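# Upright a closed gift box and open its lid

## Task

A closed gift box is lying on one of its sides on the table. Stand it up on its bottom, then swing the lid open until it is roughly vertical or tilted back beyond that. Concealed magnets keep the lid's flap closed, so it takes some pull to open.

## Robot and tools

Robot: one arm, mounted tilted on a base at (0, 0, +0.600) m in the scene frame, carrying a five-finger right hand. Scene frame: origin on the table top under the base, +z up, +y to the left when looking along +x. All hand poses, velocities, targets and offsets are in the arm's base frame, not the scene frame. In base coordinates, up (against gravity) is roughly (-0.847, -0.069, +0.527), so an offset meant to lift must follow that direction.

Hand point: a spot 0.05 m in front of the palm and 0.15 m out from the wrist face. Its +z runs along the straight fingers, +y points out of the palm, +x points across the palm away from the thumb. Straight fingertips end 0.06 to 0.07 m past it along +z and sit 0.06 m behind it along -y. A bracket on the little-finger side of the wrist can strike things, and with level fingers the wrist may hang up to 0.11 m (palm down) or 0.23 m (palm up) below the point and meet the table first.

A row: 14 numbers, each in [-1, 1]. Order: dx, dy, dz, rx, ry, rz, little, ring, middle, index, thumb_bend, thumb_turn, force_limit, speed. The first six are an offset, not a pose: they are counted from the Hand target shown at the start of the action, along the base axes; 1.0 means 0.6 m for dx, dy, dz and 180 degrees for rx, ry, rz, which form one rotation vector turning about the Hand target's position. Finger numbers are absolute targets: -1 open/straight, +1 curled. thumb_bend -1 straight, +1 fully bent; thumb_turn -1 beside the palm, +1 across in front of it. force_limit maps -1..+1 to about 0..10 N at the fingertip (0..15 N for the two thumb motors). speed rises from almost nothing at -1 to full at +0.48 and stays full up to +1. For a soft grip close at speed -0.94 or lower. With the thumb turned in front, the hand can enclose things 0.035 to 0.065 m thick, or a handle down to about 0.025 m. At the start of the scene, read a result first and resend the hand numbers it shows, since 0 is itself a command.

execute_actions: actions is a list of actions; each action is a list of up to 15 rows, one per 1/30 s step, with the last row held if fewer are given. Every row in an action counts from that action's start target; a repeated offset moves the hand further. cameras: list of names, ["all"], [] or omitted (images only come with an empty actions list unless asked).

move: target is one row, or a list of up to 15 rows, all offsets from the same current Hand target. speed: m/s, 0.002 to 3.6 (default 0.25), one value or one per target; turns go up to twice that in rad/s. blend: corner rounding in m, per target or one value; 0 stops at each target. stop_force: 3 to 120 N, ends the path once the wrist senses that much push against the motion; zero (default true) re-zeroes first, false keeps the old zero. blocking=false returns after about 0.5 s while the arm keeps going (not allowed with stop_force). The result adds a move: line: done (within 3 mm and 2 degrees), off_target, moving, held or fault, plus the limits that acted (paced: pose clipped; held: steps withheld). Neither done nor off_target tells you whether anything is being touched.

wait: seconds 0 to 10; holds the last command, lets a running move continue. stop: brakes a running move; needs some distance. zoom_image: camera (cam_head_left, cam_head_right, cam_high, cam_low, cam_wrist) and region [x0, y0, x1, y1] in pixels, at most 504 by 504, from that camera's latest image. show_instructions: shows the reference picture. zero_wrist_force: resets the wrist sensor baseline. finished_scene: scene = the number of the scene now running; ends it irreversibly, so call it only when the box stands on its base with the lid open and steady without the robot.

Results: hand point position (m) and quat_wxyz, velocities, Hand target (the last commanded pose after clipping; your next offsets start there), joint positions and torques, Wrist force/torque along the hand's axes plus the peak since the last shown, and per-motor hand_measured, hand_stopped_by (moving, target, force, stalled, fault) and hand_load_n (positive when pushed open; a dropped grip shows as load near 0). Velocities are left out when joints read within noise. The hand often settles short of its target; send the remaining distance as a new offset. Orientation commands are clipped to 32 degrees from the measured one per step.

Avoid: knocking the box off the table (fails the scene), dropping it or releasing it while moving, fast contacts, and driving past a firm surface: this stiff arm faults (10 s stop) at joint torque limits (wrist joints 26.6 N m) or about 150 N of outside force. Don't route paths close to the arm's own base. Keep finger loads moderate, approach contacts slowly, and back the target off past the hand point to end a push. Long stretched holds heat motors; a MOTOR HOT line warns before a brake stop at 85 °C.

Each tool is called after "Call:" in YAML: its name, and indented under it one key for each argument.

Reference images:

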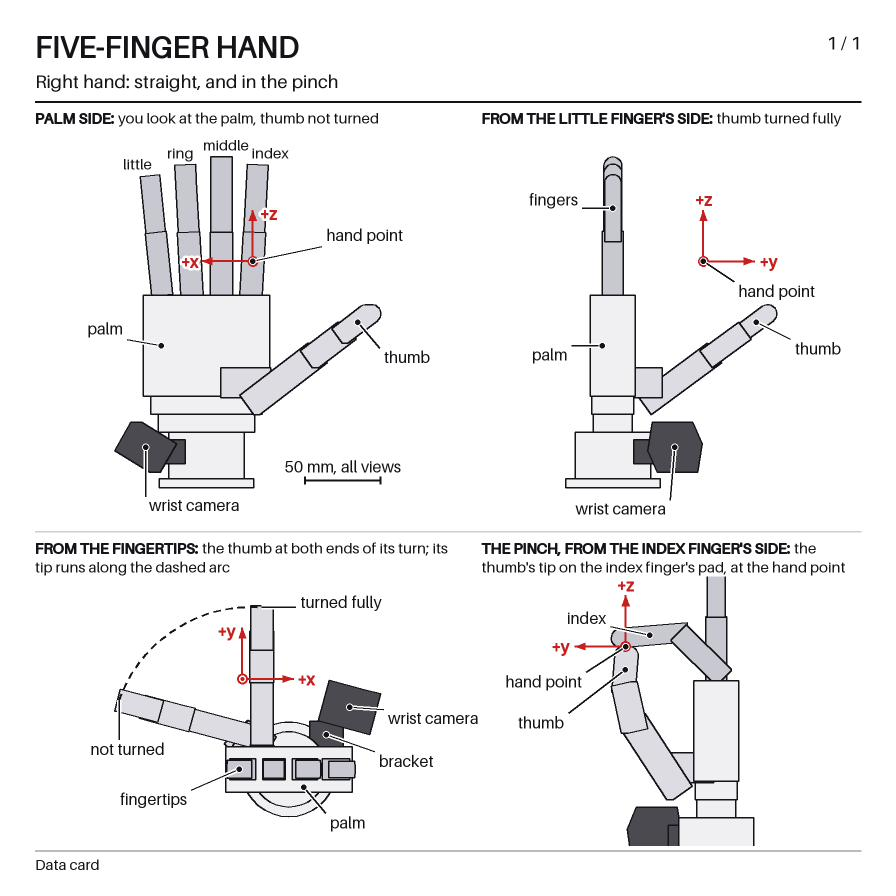

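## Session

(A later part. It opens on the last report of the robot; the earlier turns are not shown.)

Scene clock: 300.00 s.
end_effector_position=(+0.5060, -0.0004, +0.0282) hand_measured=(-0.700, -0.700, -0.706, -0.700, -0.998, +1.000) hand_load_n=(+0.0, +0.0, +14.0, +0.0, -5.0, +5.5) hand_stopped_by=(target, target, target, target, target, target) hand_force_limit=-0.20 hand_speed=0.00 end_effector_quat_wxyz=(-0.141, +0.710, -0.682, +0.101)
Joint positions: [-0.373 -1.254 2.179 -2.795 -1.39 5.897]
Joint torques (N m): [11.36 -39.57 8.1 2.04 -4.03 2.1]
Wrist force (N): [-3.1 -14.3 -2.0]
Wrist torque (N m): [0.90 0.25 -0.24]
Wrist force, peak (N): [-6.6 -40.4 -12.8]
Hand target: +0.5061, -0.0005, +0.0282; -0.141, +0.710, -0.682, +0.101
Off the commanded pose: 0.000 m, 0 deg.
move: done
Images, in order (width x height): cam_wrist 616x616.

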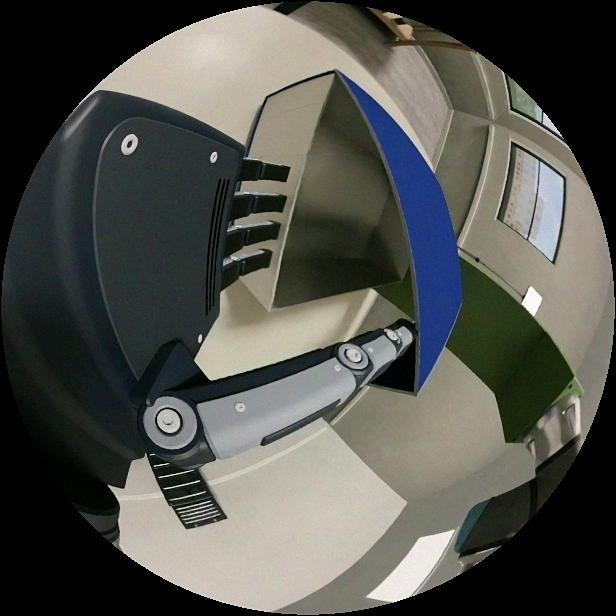

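Call:
move:
  target:
    - [-0.0307,-0.0361,0.0250,0,0,0,-0.7,-0.7,-0.7,-0.7,-1,1,-0.2,0.0]
    - [-0.0573,-0.0799,0.0398,0,0,0,-0.7,-0.7,-0.7,-0.7,-1,1,-0.2,0.0]
  speed: 0.07
  blend: 0.01
  cameras: ["cam_wrist","cam_high"]

Scene clock: 307.83 s.
end_effector_position=(+0.4716, -0.0483, +0.0521) hand_measured=(-0.700, -0.700, -0.704, -0.700, -1.000, +1.000) hand_load_n=(+0.0, +0.0, +0.0, +0.0, +0.0, +0.0) hand_stopped_by=(target, target, target, target, target, target) hand_force_limit=-0.20 hand_speed=0.00 end_effector_quat_wxyz=(-0.141, +0.710, -0.682, +0.101)
Joint positions: [-0.503 -1.366 2.235 -2.714 -1.353 5.771]
Joint torques (N m): [10.65 -26.36 -7.85 -2.72 -3.39 2.71]
Wrist force (N): [-2.2 -0.8 1.2]
Wrist torque (N m): [0.00 0.14 -0.07]
Wrist force, peak (N): [-4.3 -30.2 -11.9]
Hand target: +0.4717, -0.0484, +0.0521; -0.141, +0.710, -0.682, +0.101
Off the commanded pose: 0.000 m, 0 deg.
move: done
Images, in order (width x height): cam_high 672x504, cam_wrist 616x616.

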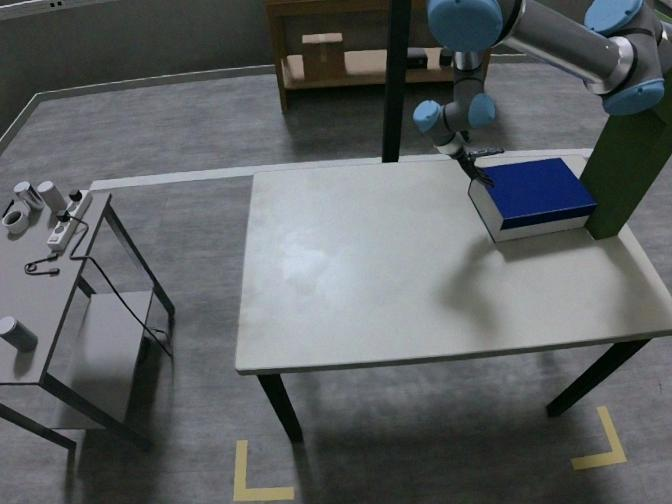

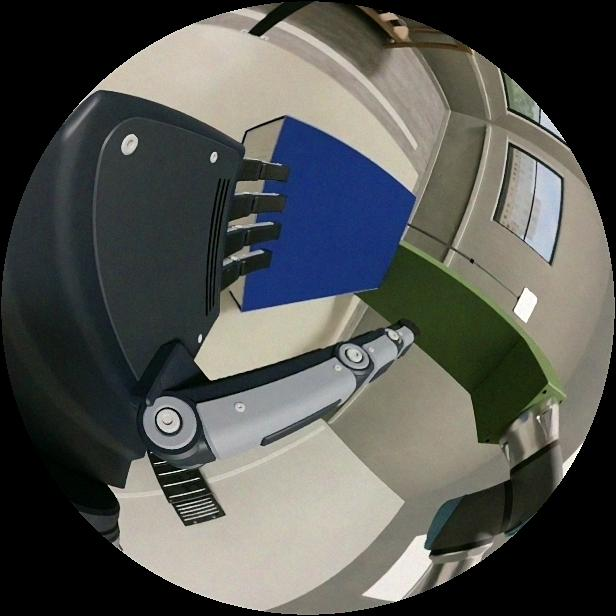

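Call:
move:
  target:
    - [0.0441,0.0001,0.0707,0,0,0,-0.7,-0.7,-0.7,-0.7,-1,1,-0.2,0.0]
    - [0.22,0.1690,-0.0670,0,0,0,-0.7,-0.7,-0.7,-0.7,-0.2,1,-0.2,0.3]
    - [0.1935,0.1690,-0.1097,0,0,0,-0.7,-0.7,-0.7,-0.7,-0.2,1,-0.2,0.3]
  speed: 0.2
  blend: 0.02

Call:
move:
  target: [-0.0265,-0.0001,-0.0424,0,0,0,-0.7,-0.7,-0.7,-0.7,-0.2,1,-0.2,0.3]
  speed: 0.02
  stop_force: 4

Call:
move:
  target: [0.0381,0.0031,-0.0238,0,0,0,-0.7,-0.7,-0.7,-0.7,-0.2,1,-0.2,0.3]
  speed: 0.015
  stop_force: 5
  cameras: ["cam_wrist"]

Call:
zoom_image:
  camera: "cam_wrist"
  region: [200, 50, 500, 400]

Scene clock: 312.03 s.
end_effector_position=(+0.5877, +0.0530, -0.0139) hand_measured=(-0.700, -0.700, -0.704, -0.700, -0.200, +1.000) hand_load_n=(+0.0, +0.0, +0.0, +0.0, +0.0, +0.0) hand_stopped_by=(target, target, target, target, target, target) hand_force_limit=-0.20 hand_speed=0.30 end_effector_quat_wxyz=(-0.141, +0.710, -0.682, +0.101)
Joint positions: [-0.224 -1.025 1.967 -2.834 -1.435 6.041]
Joint torques (N m): [-0.89 -50.49 -5.7 0.95 1.5 -0.28]
Wrist force (N): [-2.1 -0.9 1.1]
Wrist torque (N m): [-0.01 0.11 -0.03]
Wrist force, peak (N): [-3.1 -1.7 2.1]
Hand target: +0.5878, +0.0530, -0.0137; -0.141, +0.710, -0.682, +0.101
Off the commanded pose: 0.000 m, 0 deg.
move: done; blend cut to 0 m at target 2

Scene clock: 313.57 s.
end_effector_position=(+0.5833, +0.0530, -0.0210) hand_measured=(-0.700, -0.700, -0.704, -0.700, -0.200, +1.000) hand_load_n=(+0.0, +0.5, +0.5, +0.0, +0.0, +0.0) hand_stopped_by=(target, target, target, target, target, target) hand_force_limit=-0.20 hand_speed=0.30 end_effector_quat_wxyz=(-0.141, +0.710, -0.682, +0.101)
Joint positions: [-0.226 -1.017 1.982 -2.858 -1.435 6.039]
Joint torques (N m): [15.62 -47.17 -3.54 -1.86 -3.35 1.78]
Wrist force (N): [-3.2 -2.5 -1.6]
Wrist torque (N m): [0.16 0.05 -0.09]
Wrist force, peak (N): [-4.7 -6.8 -10.0]
Hand target: +0.5833, +0.0530, -0.0210; -0.141, +0.710, -0.682, +0.101 (not the last commanded pose)
Off the commanded pose: 0.021 m, 0 deg.
move: contact

Scene clock: 315.67 s.
end_effector_position=(+0.5961, +0.0540, -0.0290) hand_measured=(-0.700, -0.700, -0.704, -0.700, -0.200, +1.000) hand_load_n=(+0.0, +0.0, -3.0, +0.5, +0.0, +0.0) hand_stopped_by=(target, target, target, target, target, target) hand_force_limit=-0.20 hand_speed=0.30 end_effector_quat_wxyz=(-0.141, +0.710, -0.682, +0.101)
Joint positions: [-0.219 -0.981 1.945 -2.858 -1.437 6.046]
Joint torques (N m): [-10.67 -45.42 21.27 -1.21 1.7 -1.99]
Wrist force (N): [-3.4 -1.9 -5.7]
Wrist torque (N m): [0.23 0.19 -0.18]
Wrist force, peak (N): [-3.1 -0.8 -12.2]
Hand target: +0.5961, +0.0540, -0.0290; -0.141, +0.710, -0.682, +0.101 (not the last commanded pose)
Off the commanded pose: 0.012 m, 0 deg.
move: contact
Images, in order (width x height): cam_wrist 616x616.

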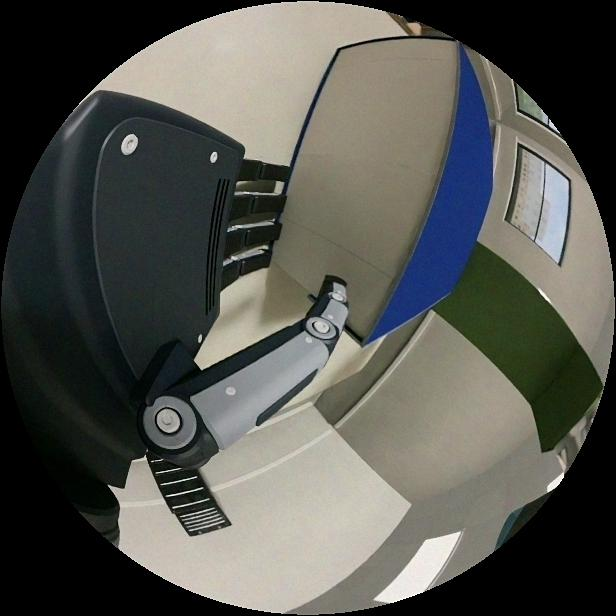

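Scaled by 1.440 from the camera's 616x616 image, which has a finer 880x880 frame.

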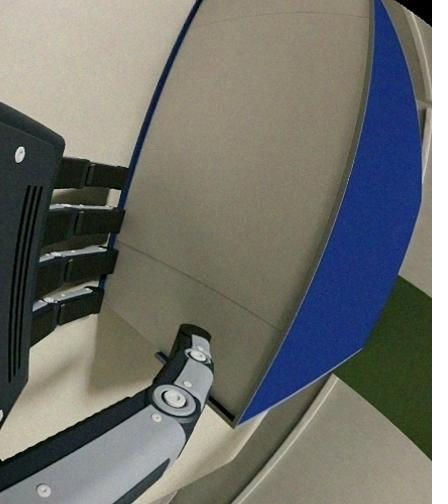

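Call:
execute_actions:
  actions:
    - [[0,0,0,0,0,0,-0.7,-0.7,-0.7,-0.7,-0.6,1,-0.2,0.0]]
    - [[0,0,0,0,0,0,-0.7,-0.7,-0.7,-0.7,-0.6,1,-0.2,0.0]]
  cameras: ["cam_wrist"]

Call:
zoom_image:
  camera: "cam_wrist"
  region: [330, 150, 470, 370]

Call:
execute_actions:
  actions:
    - [[0,0,0,0,0,0,-0.7,-0.7,-0.7,-0.7,-0.72,1,-0.2,0.0]]
  cameras: ["cam_wrist"]

Call:
zoom_image:
  camera: "cam_wrist"
  region: [330, 150, 470, 370]

Scene clock: 317.40 s.
end_effector_position=(+0.5961, +0.0540, -0.0290) hand_measured=(-0.700, -0.700, -0.704, -0.700, -0.592, +1.000) hand_load_n=(+0.0, +0.0, -5.0, +0.0, -11.5, -0.5) hand_stopped_by=(target, target, target, target, target, target) hand_force_limit=-0.20 hand_speed=0.00 end_effector_quat_wxyz=(-0.141, +0.710, -0.682, +0.101)
Joint positions: [-0.219 -0.981 1.945 -2.858 -1.437 6.046]
Joint torques (N m): [-10.37 -36.28 16.78 2.71 -4.07 -1.98]
Wrist force (N): [-5.1 -10.8 -4.4]
Wrist torque (N m): [-0.39 0.09 -0.30]
Wrist force, peak (N): [-5.2 -11.2 -4.5]
Hand target: +0.5961, +0.0540, -0.0290; -0.141, +0.710, -0.682, +0.101
Off the commanded pose: 0.000 m, 0 deg.
Images, in order (width x height): cam_wrist 616x616.

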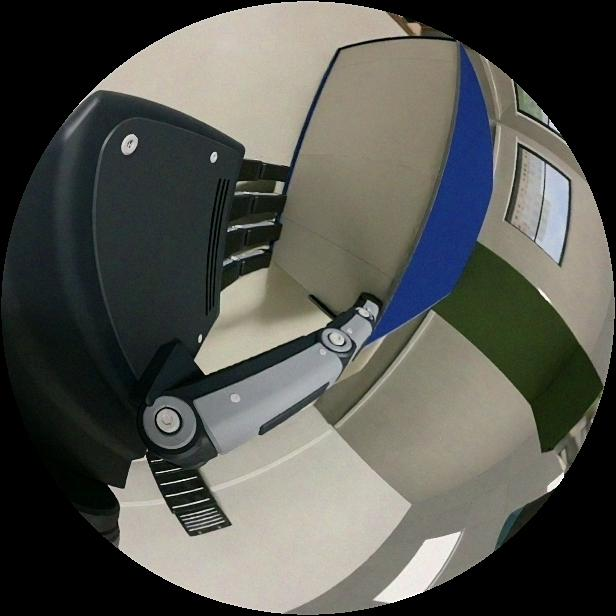

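Scaled by 2.291 from the camera's 616x616 image, which has a finer 880x880 frame.

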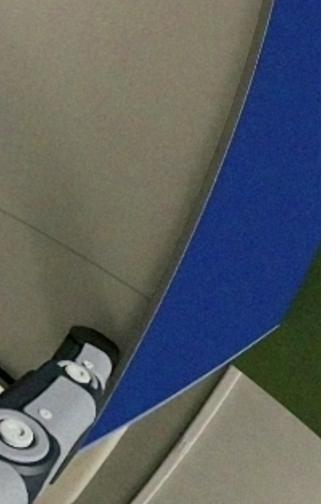

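Scene clock: 318.10 s.
end_effector_position=(+0.5961, +0.0540, -0.0290) hand_measured=(-0.700, -0.700, -0.704, -0.700, -0.652, +1.000) hand_load_n=(+0.0, +0.0, -12.0, +0.0, -21.5, -1.5) hand_stopped_by=(target, target, target, target, stalled, target) hand_force_limit=-0.20 hand_speed=0.00 end_effector_quat_wxyz=(-0.141, +0.710, -0.682, +0.101)
Joint positions: [-0.219 -0.981 1.945 -2.858 -1.437 6.046]
Joint torques (N m): [-9.29 -29.95 15.1 2.96 -4.69 -2.02]
Wrist force (N): [-7.0 -16.9 -7.6]
Wrist torque (N m): [-0.58 0.04 -0.42]
Wrist force, peak (N): [-7.4 -18.0 -7.8]
Hand target: +0.5961, +0.0540, -0.0290; -0.141, +0.710, -0.682, +0.101
Off the commanded pose: 0.000 m, 0 deg.
Images, in order (width x height): cam_wrist 616x616.

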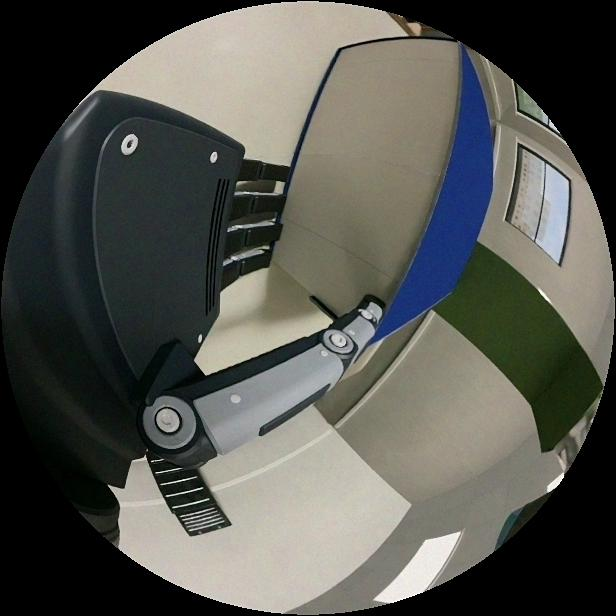

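Scaled by 2.291 from the camera's 616x616 image, which has a finer 880x880 frame.

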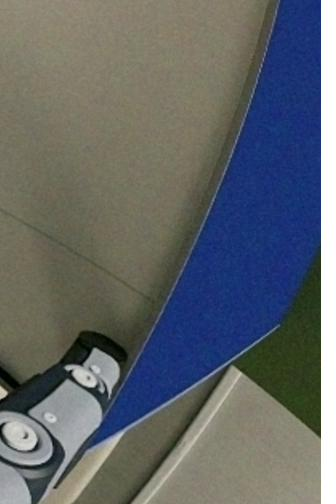

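Call:
execute_actions:
  actions:
    - [[0.0005,0,0.0008,0,0,0,-0.7,-0.7,-0.7,-0.7,-0.9,1,-0.2,0.0],[0.0011,0,0.0017,0,0,0,-0.7,-0.7,-0.7,-0.7,-0.9,1,-0.2,0.0]]
    - [[0,0,0,0,0,0,-0.7,-0.7,-0.7,-0.7,-0.9,1,-0.2,0.0]]
  cameras: ["cam_wrist"]

Call:
zoom_image:
  camera: "cam_wrist"
  region: [330, 150, 470, 370]

Scene clock: 319.53 s.
end_effector_position=(+0.5968, +0.0540, -0.0279) hand_measured=(-0.700, -0.700, -0.704, -0.700, -0.900, +1.000) hand_load_n=(+0.0, +0.0, +0.0, +0.0, -1.0, -0.5) hand_stopped_by=(target, target, target, target, target, target) hand_force_limit=-0.20 hand_speed=0.00 end_effector_quat_wxyz=(-0.141, +0.710, -0.682, +0.101)
Joint positions: [-0.219 -0.982 1.943 -2.854 -1.437 6.046]
Joint torques (N m): [16.71 -50.39 10.84 -2.37 2.19 2.77]
Wrist force (N): [-1.9 -1.1 1.7]
Wrist torque (N m): [0.02 0.09 -0.11]
Wrist force, peak (N): [-7.1 -17.0 -7.7]
Hand target: +0.5967, +0.0540, -0.0279; -0.141, +0.710, -0.682, +0.101
Off the commanded pose: 0.000 m, 0 deg.
Images, in order (width x height): cam_wrist 616x616.

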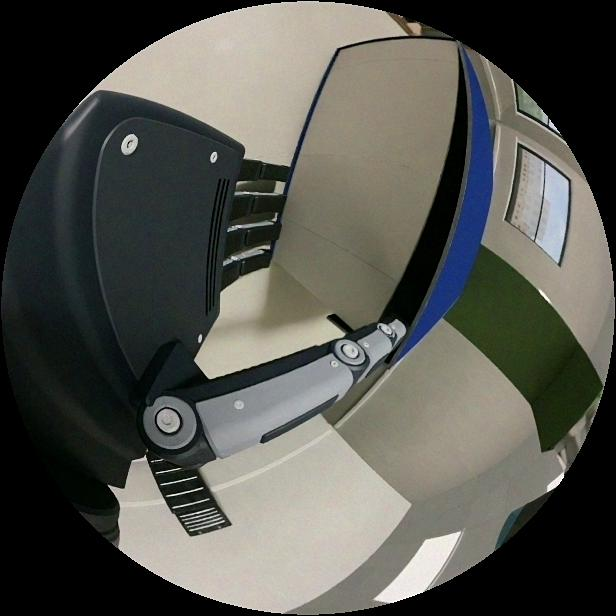

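Scaled by 2.291 from the camera's 616x616 image, which has a finer 880x880 frame.

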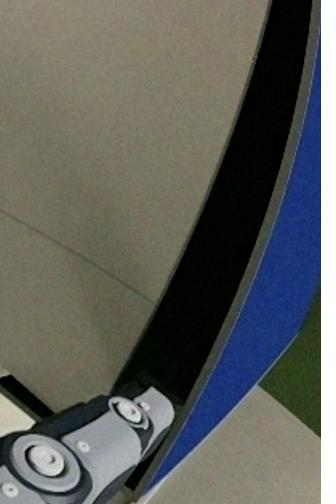

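Call:
move:
  target:
    - [-0.0709,-0.0241,0.0443,0,0,0,-0.7,-0.7,-0.7,-0.7,-1,1,-0.2,0.0]
    - [-0.1312,-0.0566,0.0602,0.0039,-0.0665,-0.0023,-0.7,-0.7,-0.7,-0.7,-1,1,-0.2,0.0]
    - [-0.1704,-0.0880,0.0848,0.0039,-0.0665,-0.0023,-0.7,-0.7,-0.7,-0.7,-1,1,-0.2,0.0]
    - [-0.2201,-0.1339,0.0687,0.0039,-0.0665,-0.0023,-0.7,-0.7,-0.7,-0.7,-1,1,-0.2,0.0]
  speed: 0.08
  blend: 0.008
  cameras: ["cam_wrist","cam_high","cam_head_right"]

Scene clock: 323.50 s.
end_effector_position=(+0.4799, -0.0352, +0.0276) hand_measured=(-0.700, -0.700, -0.730, -0.724, -0.996, +1.000) hand_load_n=(+0.0, +0.0, +26.0, +33.0, -13.5, +10.5) hand_stopped_by=(target, target, target, target, target, target) hand_force_limit=-0.20 hand_speed=0.00 end_effector_quat_wxyz=(-0.226, +0.689, -0.653, +0.216)
Joint positions: [-0.534 -1.286 2.437 -3.275 -1.238 5.791]
Joint torques (N m): [3.26 -9.06 26.81 13.34 -10.78 0.29]
Wrist force (N): [-4.9 -54.3 -7.4]
Wrist torque (N m): [2.84 0.22 -0.12]
Wrist force, peak (N): [-5.8 -77.3 -29.7]
Hand target: +0.4647, -0.0263, +0.0133; -0.215, +0.693, -0.667, +0.171
Off the commanded pose: 0.023 m, 6 deg.
move: off_target
Images, in order (width x height): cam_head_right 672x504, cam_high 672x504, cam_wrist 616x616.

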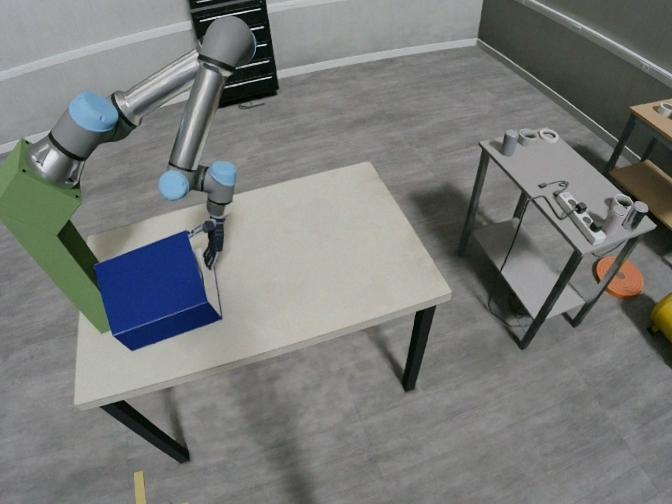

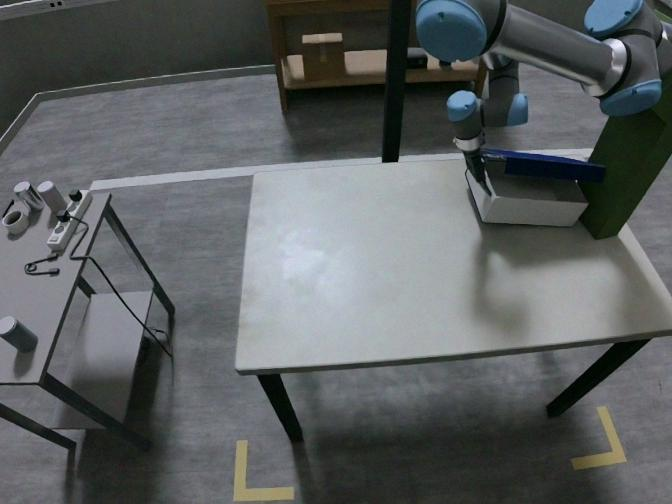

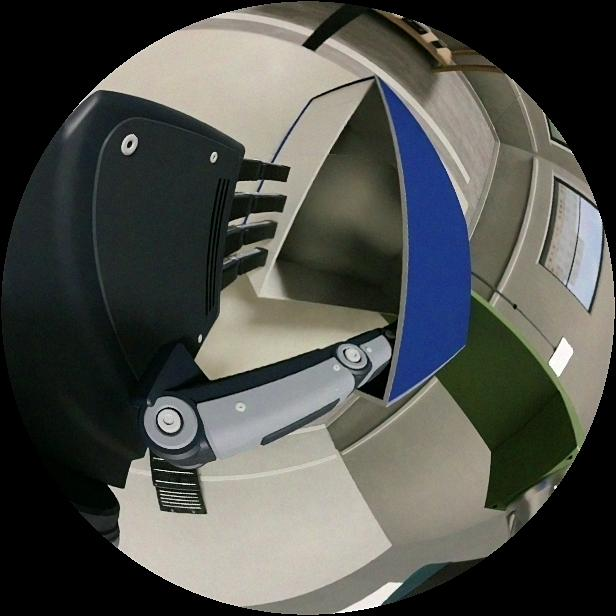

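Call:
move:
  target: [0.0307,-0.0148,0.0323,-0.0152,-0.0268,-0.0004,-0.7,-0.7,-0.7,-0.7,-1,1,-0.2,0.0]
  speed: 0.05
  cameras: ["cam_wrist"]

Call:
zoom_image:
  camera: "cam_wrist"
  region: [210, 60, 500, 410]

Scene clock: 325.33 s.
end_effector_position=(+0.4830, -0.0352, +0.0326) hand_measured=(-0.700, -0.700, -0.726, -0.722, -0.998, +1.000) hand_load_n=(+0.0, +0.0, +0.5, +6.5, -1.5, +2.5) hand_stopped_by=(target, target, target, target, target, target) hand_force_limit=-0.20 hand_speed=0.00 end_effector_quat_wxyz=(-0.226, +0.689, -0.654, +0.216)
Joint positions: [-0.53 -1.297 2.425 -3.252 -1.239 5.795]
Joint torques (N m): [9.36 -40.16 -2.83 1.52 0.83 2.46]
Wrist force (N): [-2.1 -5.7 3.3]
Wrist torque (N m): [0.20 0.17 0.04]
Wrist force, peak (N): [-4.9 -54.4 -7.6]
Hand target: +0.4831, -0.0352, +0.0327; -0.226, +0.689, -0.654, +0.216
Off the commanded pose: 0.000 m, 0 deg.
move: done
Images, in order (width x height): cam_wrist 616x616.

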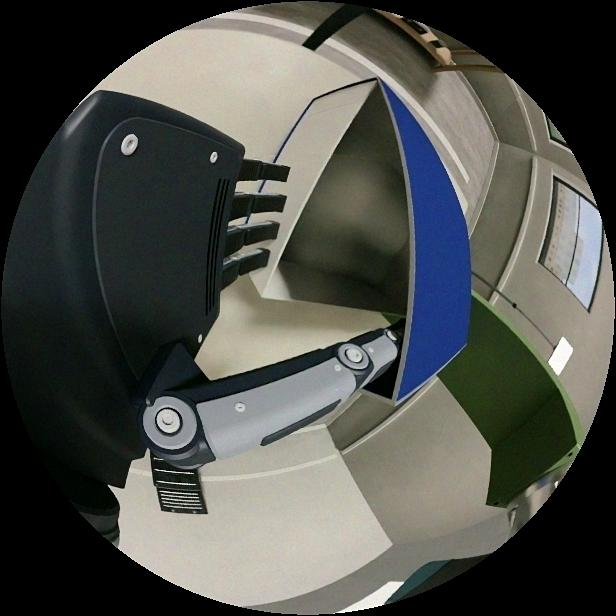

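Scaled by 1.440 from the camera's 616x616 image, which has a finer 880x880 frame.

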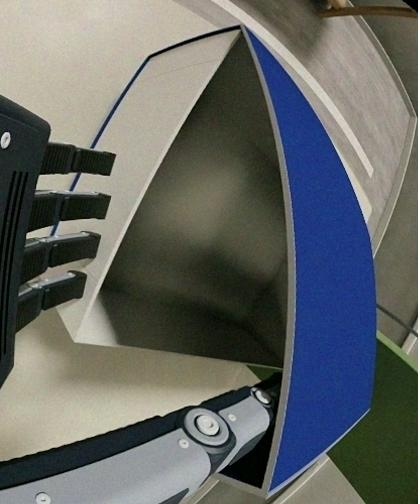

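Call:
move:
  target:
    - [-0.0386,-0.0620,0.0191,0,0,0,-0.7,-0.7,-0.7,-0.7,-1,1,-0.2,0.0]
    - [-0.0972,-0.1484,-0.0108,0,0,0,-0.7,-0.7,-0.7,-0.7,-1,1,-0.2,0.0]
  speed: 0.06
  blend: 0.005
  cameras: ["cam_wrist","cam_high"]

Call:
zoom_image:
  camera: "cam_high"
  region: [440, 100, 640, 260]

Scene clock: 328.17 s.
end_effector_position=(+0.4247, -0.1241, +0.0261) hand_measured=(-0.700, -0.700, -0.726, -0.720, -1.000, +1.000) hand_load_n=(+0.0, +0.0, +0.0, +0.5, +0.0, +0.0) hand_stopped_by=(target, target, target, target, target, target) hand_force_limit=-0.20 hand_speed=0.00 end_effector_quat_wxyz=(-0.226, +0.689, -0.654, +0.216)
Joint positions: [-0.831 -1.365 2.513 -3.158 -1.095 5.507]
Joint torques (N m): [-1 -37.75 -7.31 -3.02 -3.14 1.53]
Wrist force (N): [1.8 -2.7 1.1]
Wrist torque (N m): [-0.26 -0.45 0.12]
Wrist force, peak (N): [14.2 -74.3 -21.5]
Hand target: +0.4248, -0.1242, +0.0262; -0.226, +0.689, -0.654, +0.216
Off the commanded pose: 0.000 m, 0 deg.
move: done
Images, in order (width x height): cam_high 672x504, cam_wrist 616x616.

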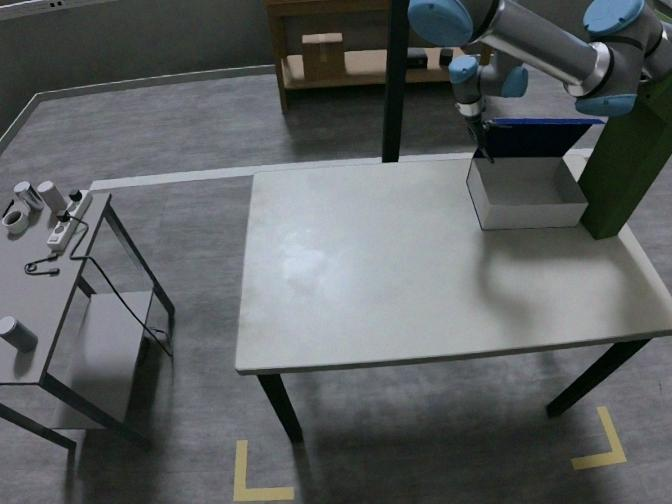

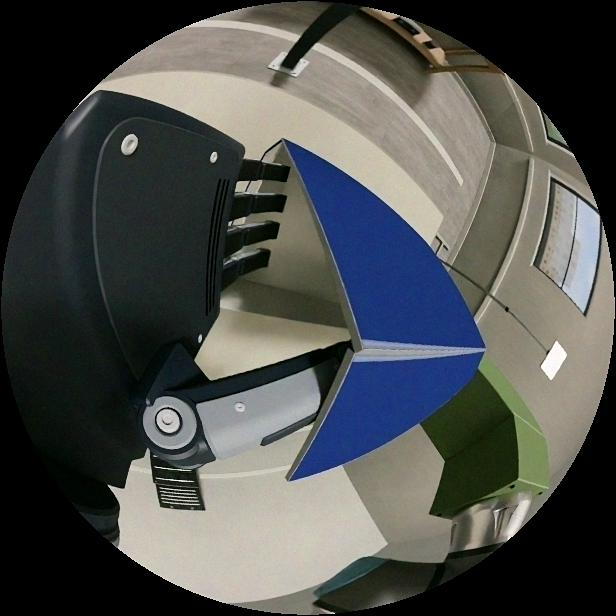

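Scaled by 2.520 from the camera's 672x504 image, which has a finer 960x720 frame.

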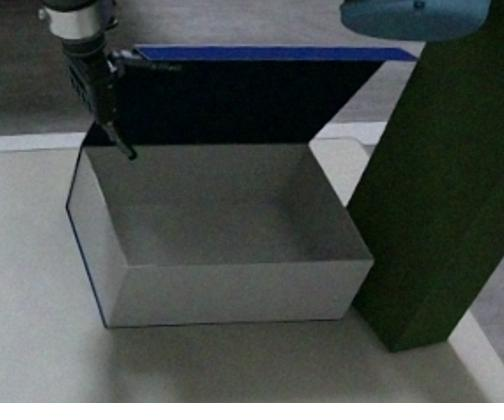

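Call:
move:
  target: [-0.0059,-0.1553,-0.0201,0,0,0,-1,-1,-1,-1,-1,1,-0.2,0.0]
  speed: 0.05
  stop_force: 15
  cameras: ["cam_wrist","cam_high","cam_head_right"]

Call:
zoom_image:
  camera: "cam_high"
  region: [440, 100, 640, 260]

Scene clock: 331.73 s.
end_effector_position=(+0.4212, -0.2174, +0.0141) hand_measured=(-1.000, -1.000, -1.000, -1.000, -1.000, +1.000) hand_load_n=(+0.0, +0.0, +0.0, +0.0, +0.0, +0.0) hand_stopped_by=(target, target, target, target, target, target) hand_force_limit=-0.20 hand_speed=0.00 end_effector_quat_wxyz=(-0.226, +0.689, -0.654, +0.216)
Joint positions: [-0.996 -1.277 2.396 -3.044 -1.031 5.333]
Joint torques (N m): [0.42 -35.8 13.14 -2.93 -3.14 2.75]
Wrist force (N): [1.4 -2.6 1.1]
Wrist torque (N m): [-0.24 -0.38 0.09]
Wrist force, peak (N): [1.5 -3.1 1.2]
Hand target: +0.4212, -0.2174, +0.0141; -0.226, +0.689, -0.654, +0.216
Off the commanded pose: 0.000 m, 0 deg.
move: done
Images, in order (width x height): cam_head_right 672x504, cam_high 672x504, cam_wrist 616x616.

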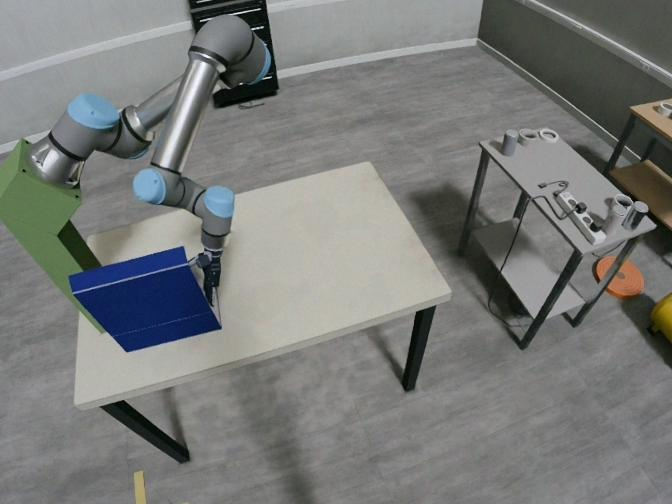

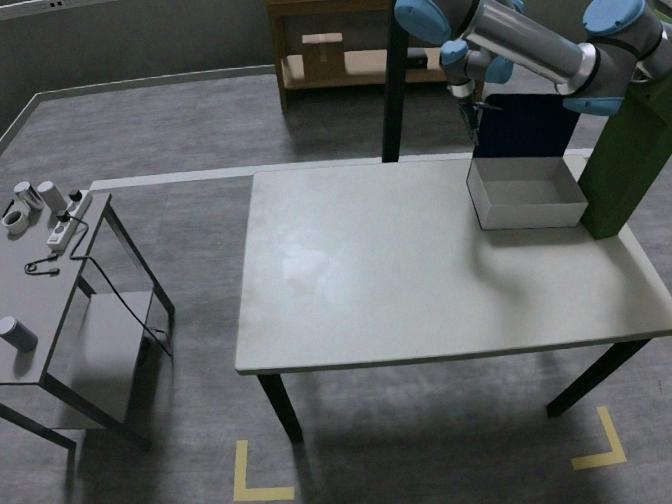

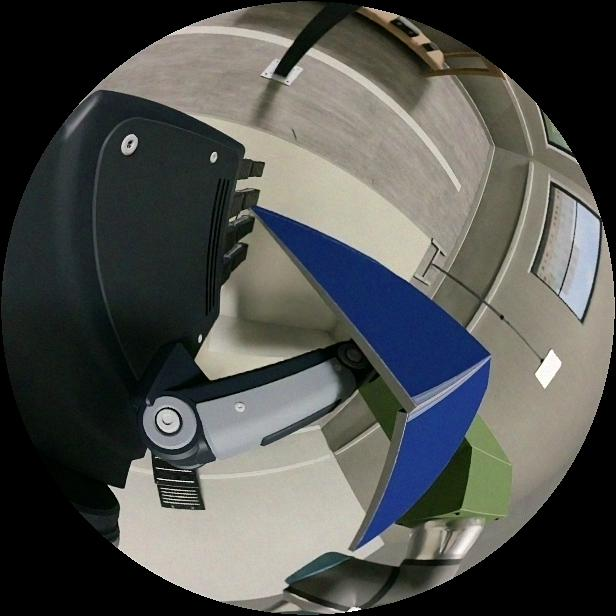

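Scaled by 2.520 from the camera's 672x504 image, which has a finer 960x720 frame.

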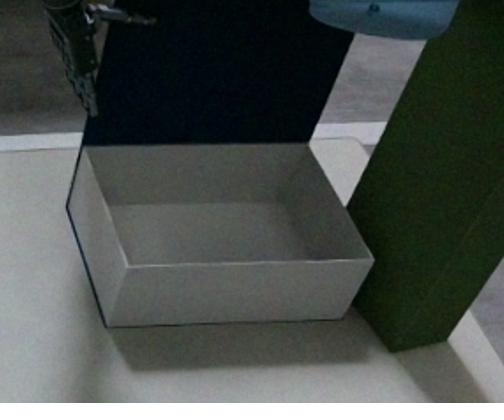

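Call:
move:
  target:
    - [0.0001,0.0066,0.001,0,0,0,-1,-1,-1,-1,-1,1,-0.2,0.0]
    - [0.071,-0.0105,0.1126,0,0,0,-1,-1,-1,-1,-1,1,-0.2,0.0]
  speed: [0.03,0.08]
  cameras: ["cam_wrist","cam_high","cam_head_right","cam_head_left"]

Call:
zoom_image:
  camera: "cam_high"
  region: [440, 60, 640, 260]

Call:
zoom_image:
  camera: "cam_head_right"
  region: [40, 200, 260, 400]

Scene clock: 334.27 s.
end_effector_position=(+0.4639, -0.2237, +0.0817) hand_measured=(-1.000, -1.000, -1.000, -1.000, -1.000, +1.000) hand_load_n=(+0.0, +0.0, +0.0, +0.0, +0.0, +0.0) hand_stopped_by=(target, target, target, target, target, target) hand_force_limit=-0.20 hand_speed=0.00 end_effector_quat_wxyz=(-0.226, +0.689, -0.654, +0.216)
Joint positions: [-0.919 -1.376 2.244 -2.834 -1.059 5.416]
Joint torques (N m): [-24.33 -19.98 5.84 -0.85 1.74 -2.63]
Wrist force (N): [1.3 -2.8 0.9]
Wrist torque (N m): [-0.30 -0.37 0.14]
Wrist force, peak (N): [1.5 -3.8 0.7]
Hand target: +0.4638, -0.2237, +0.0817; -0.226, +0.689, -0.654, +0.216
Off the commanded pose: 0.000 m, 0 deg.
move: done
Images, in order (width x height): cam_head_left 672x504, cam_head_right 672x504, cam_high 672x504, cam_wrist 616x616.

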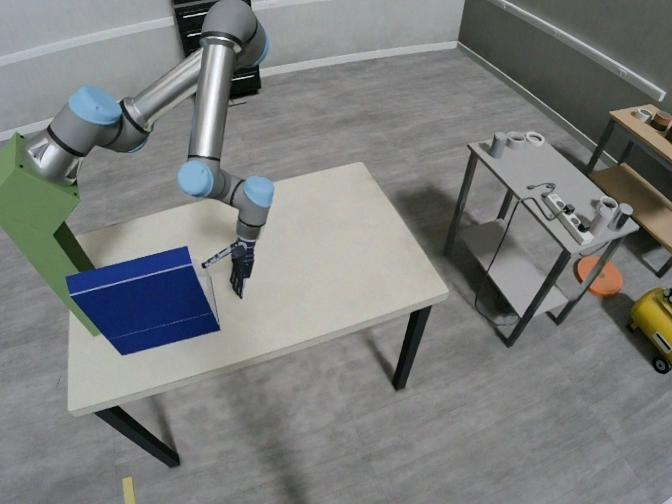

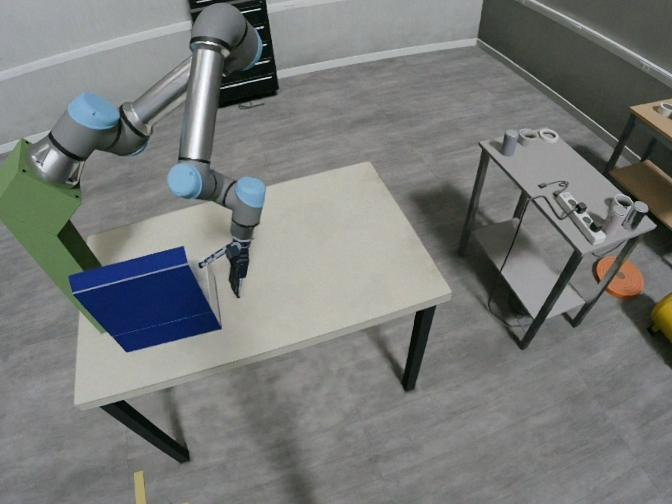

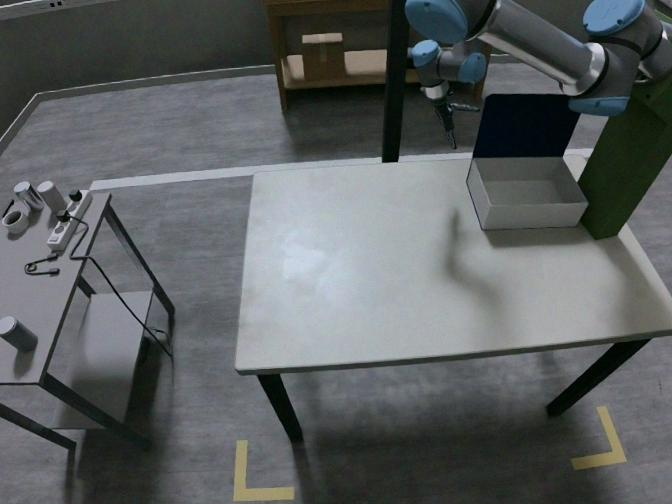

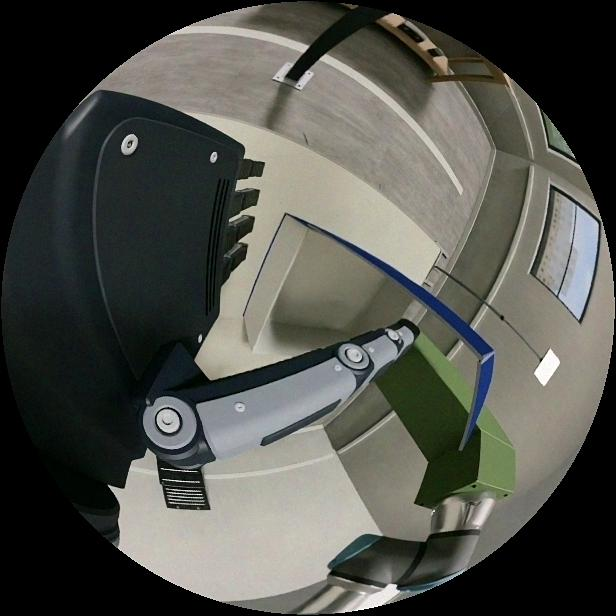

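Scaled by 2.520 from the camera's 672x504 image, which has a finer 960x720 frame.

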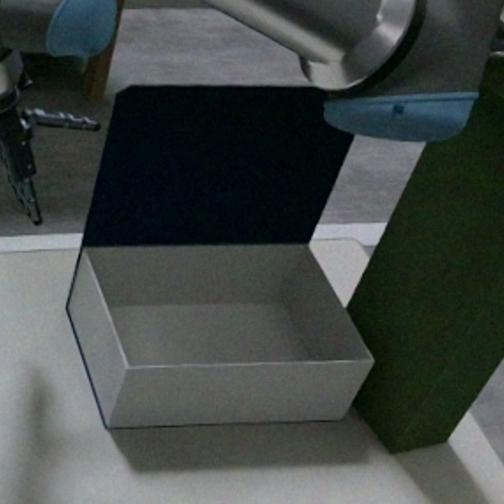

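Scaled by 2.291 from the camera's 672x504 image, which has a finer 960x720 frame.

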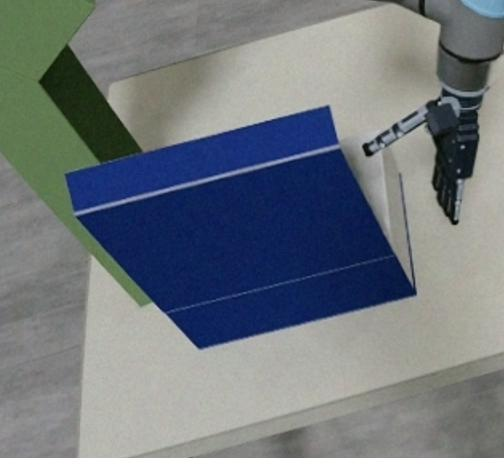

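Call:
wait:
  seconds: 1
  cameras: ["cam_high"]

Call:
zoom_image:
  camera: "cam_high"
  region: [440, 60, 640, 260]

Scene clock: 335.40 s.
end_effector_position=(+0.4638, -0.2237, +0.0817) hand_measured=(-1.000, -1.000, -1.000, -1.000, -1.000, +1.000) hand_load_n=(+0.0, +0.0, +0.0, +0.0, +0.0, -0.5) hand_stopped_by=(target, target, target, target, target, target) hand_force_limit=-0.20 hand_speed=0.00 end_effector_quat_wxyz=(-0.226, +0.689, -0.654, +0.216)
Joint positions: [-0.919 -1.376 2.244 -2.834 -1.059 5.416]
Joint torques (N m): [-23.2 -18.84 3.2 0.51 1.88 -2.38]
Wrist force (N): [1.2 -2.7 1.1]
Wrist torque (N m): [-0.31 -0.36 0.14]
Wrist force, peak (N): [1.3 -3.1 1.2]
Hand target: +0.4638, -0.2237, +0.0817; -0.226, +0.689, -0.654, +0.216
Off the commanded pose: 0.000 m, 0 deg.
wait: 1.00 s; at rest by 0.03 s
Images, in order (width x height): cam_high 672x504.

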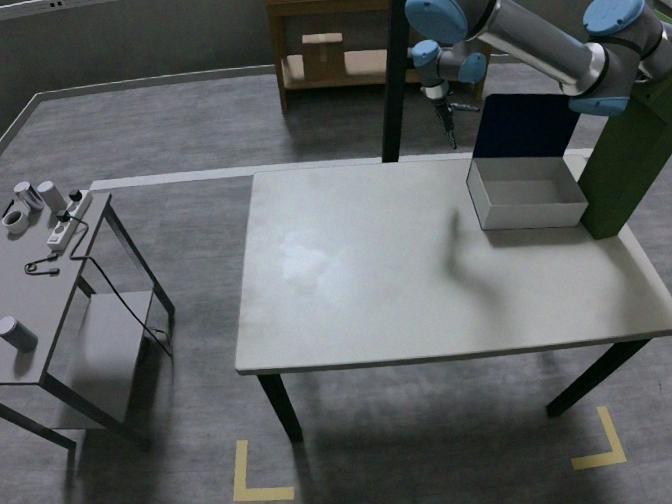

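Scaled by 2.520 from the camera's 672x504 image, which has a finer 960x720 frame.

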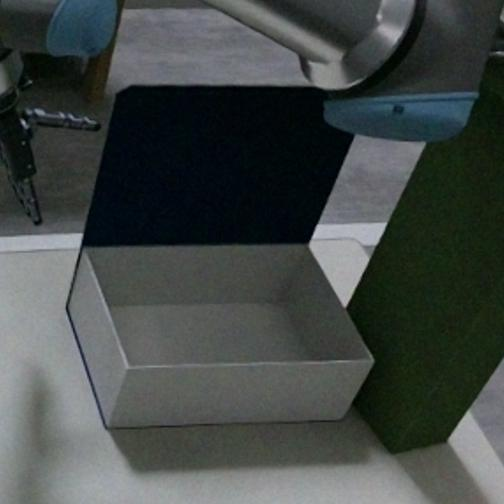

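Call:
finished_scene:
  scene: 1

The scene is finished: the task was done.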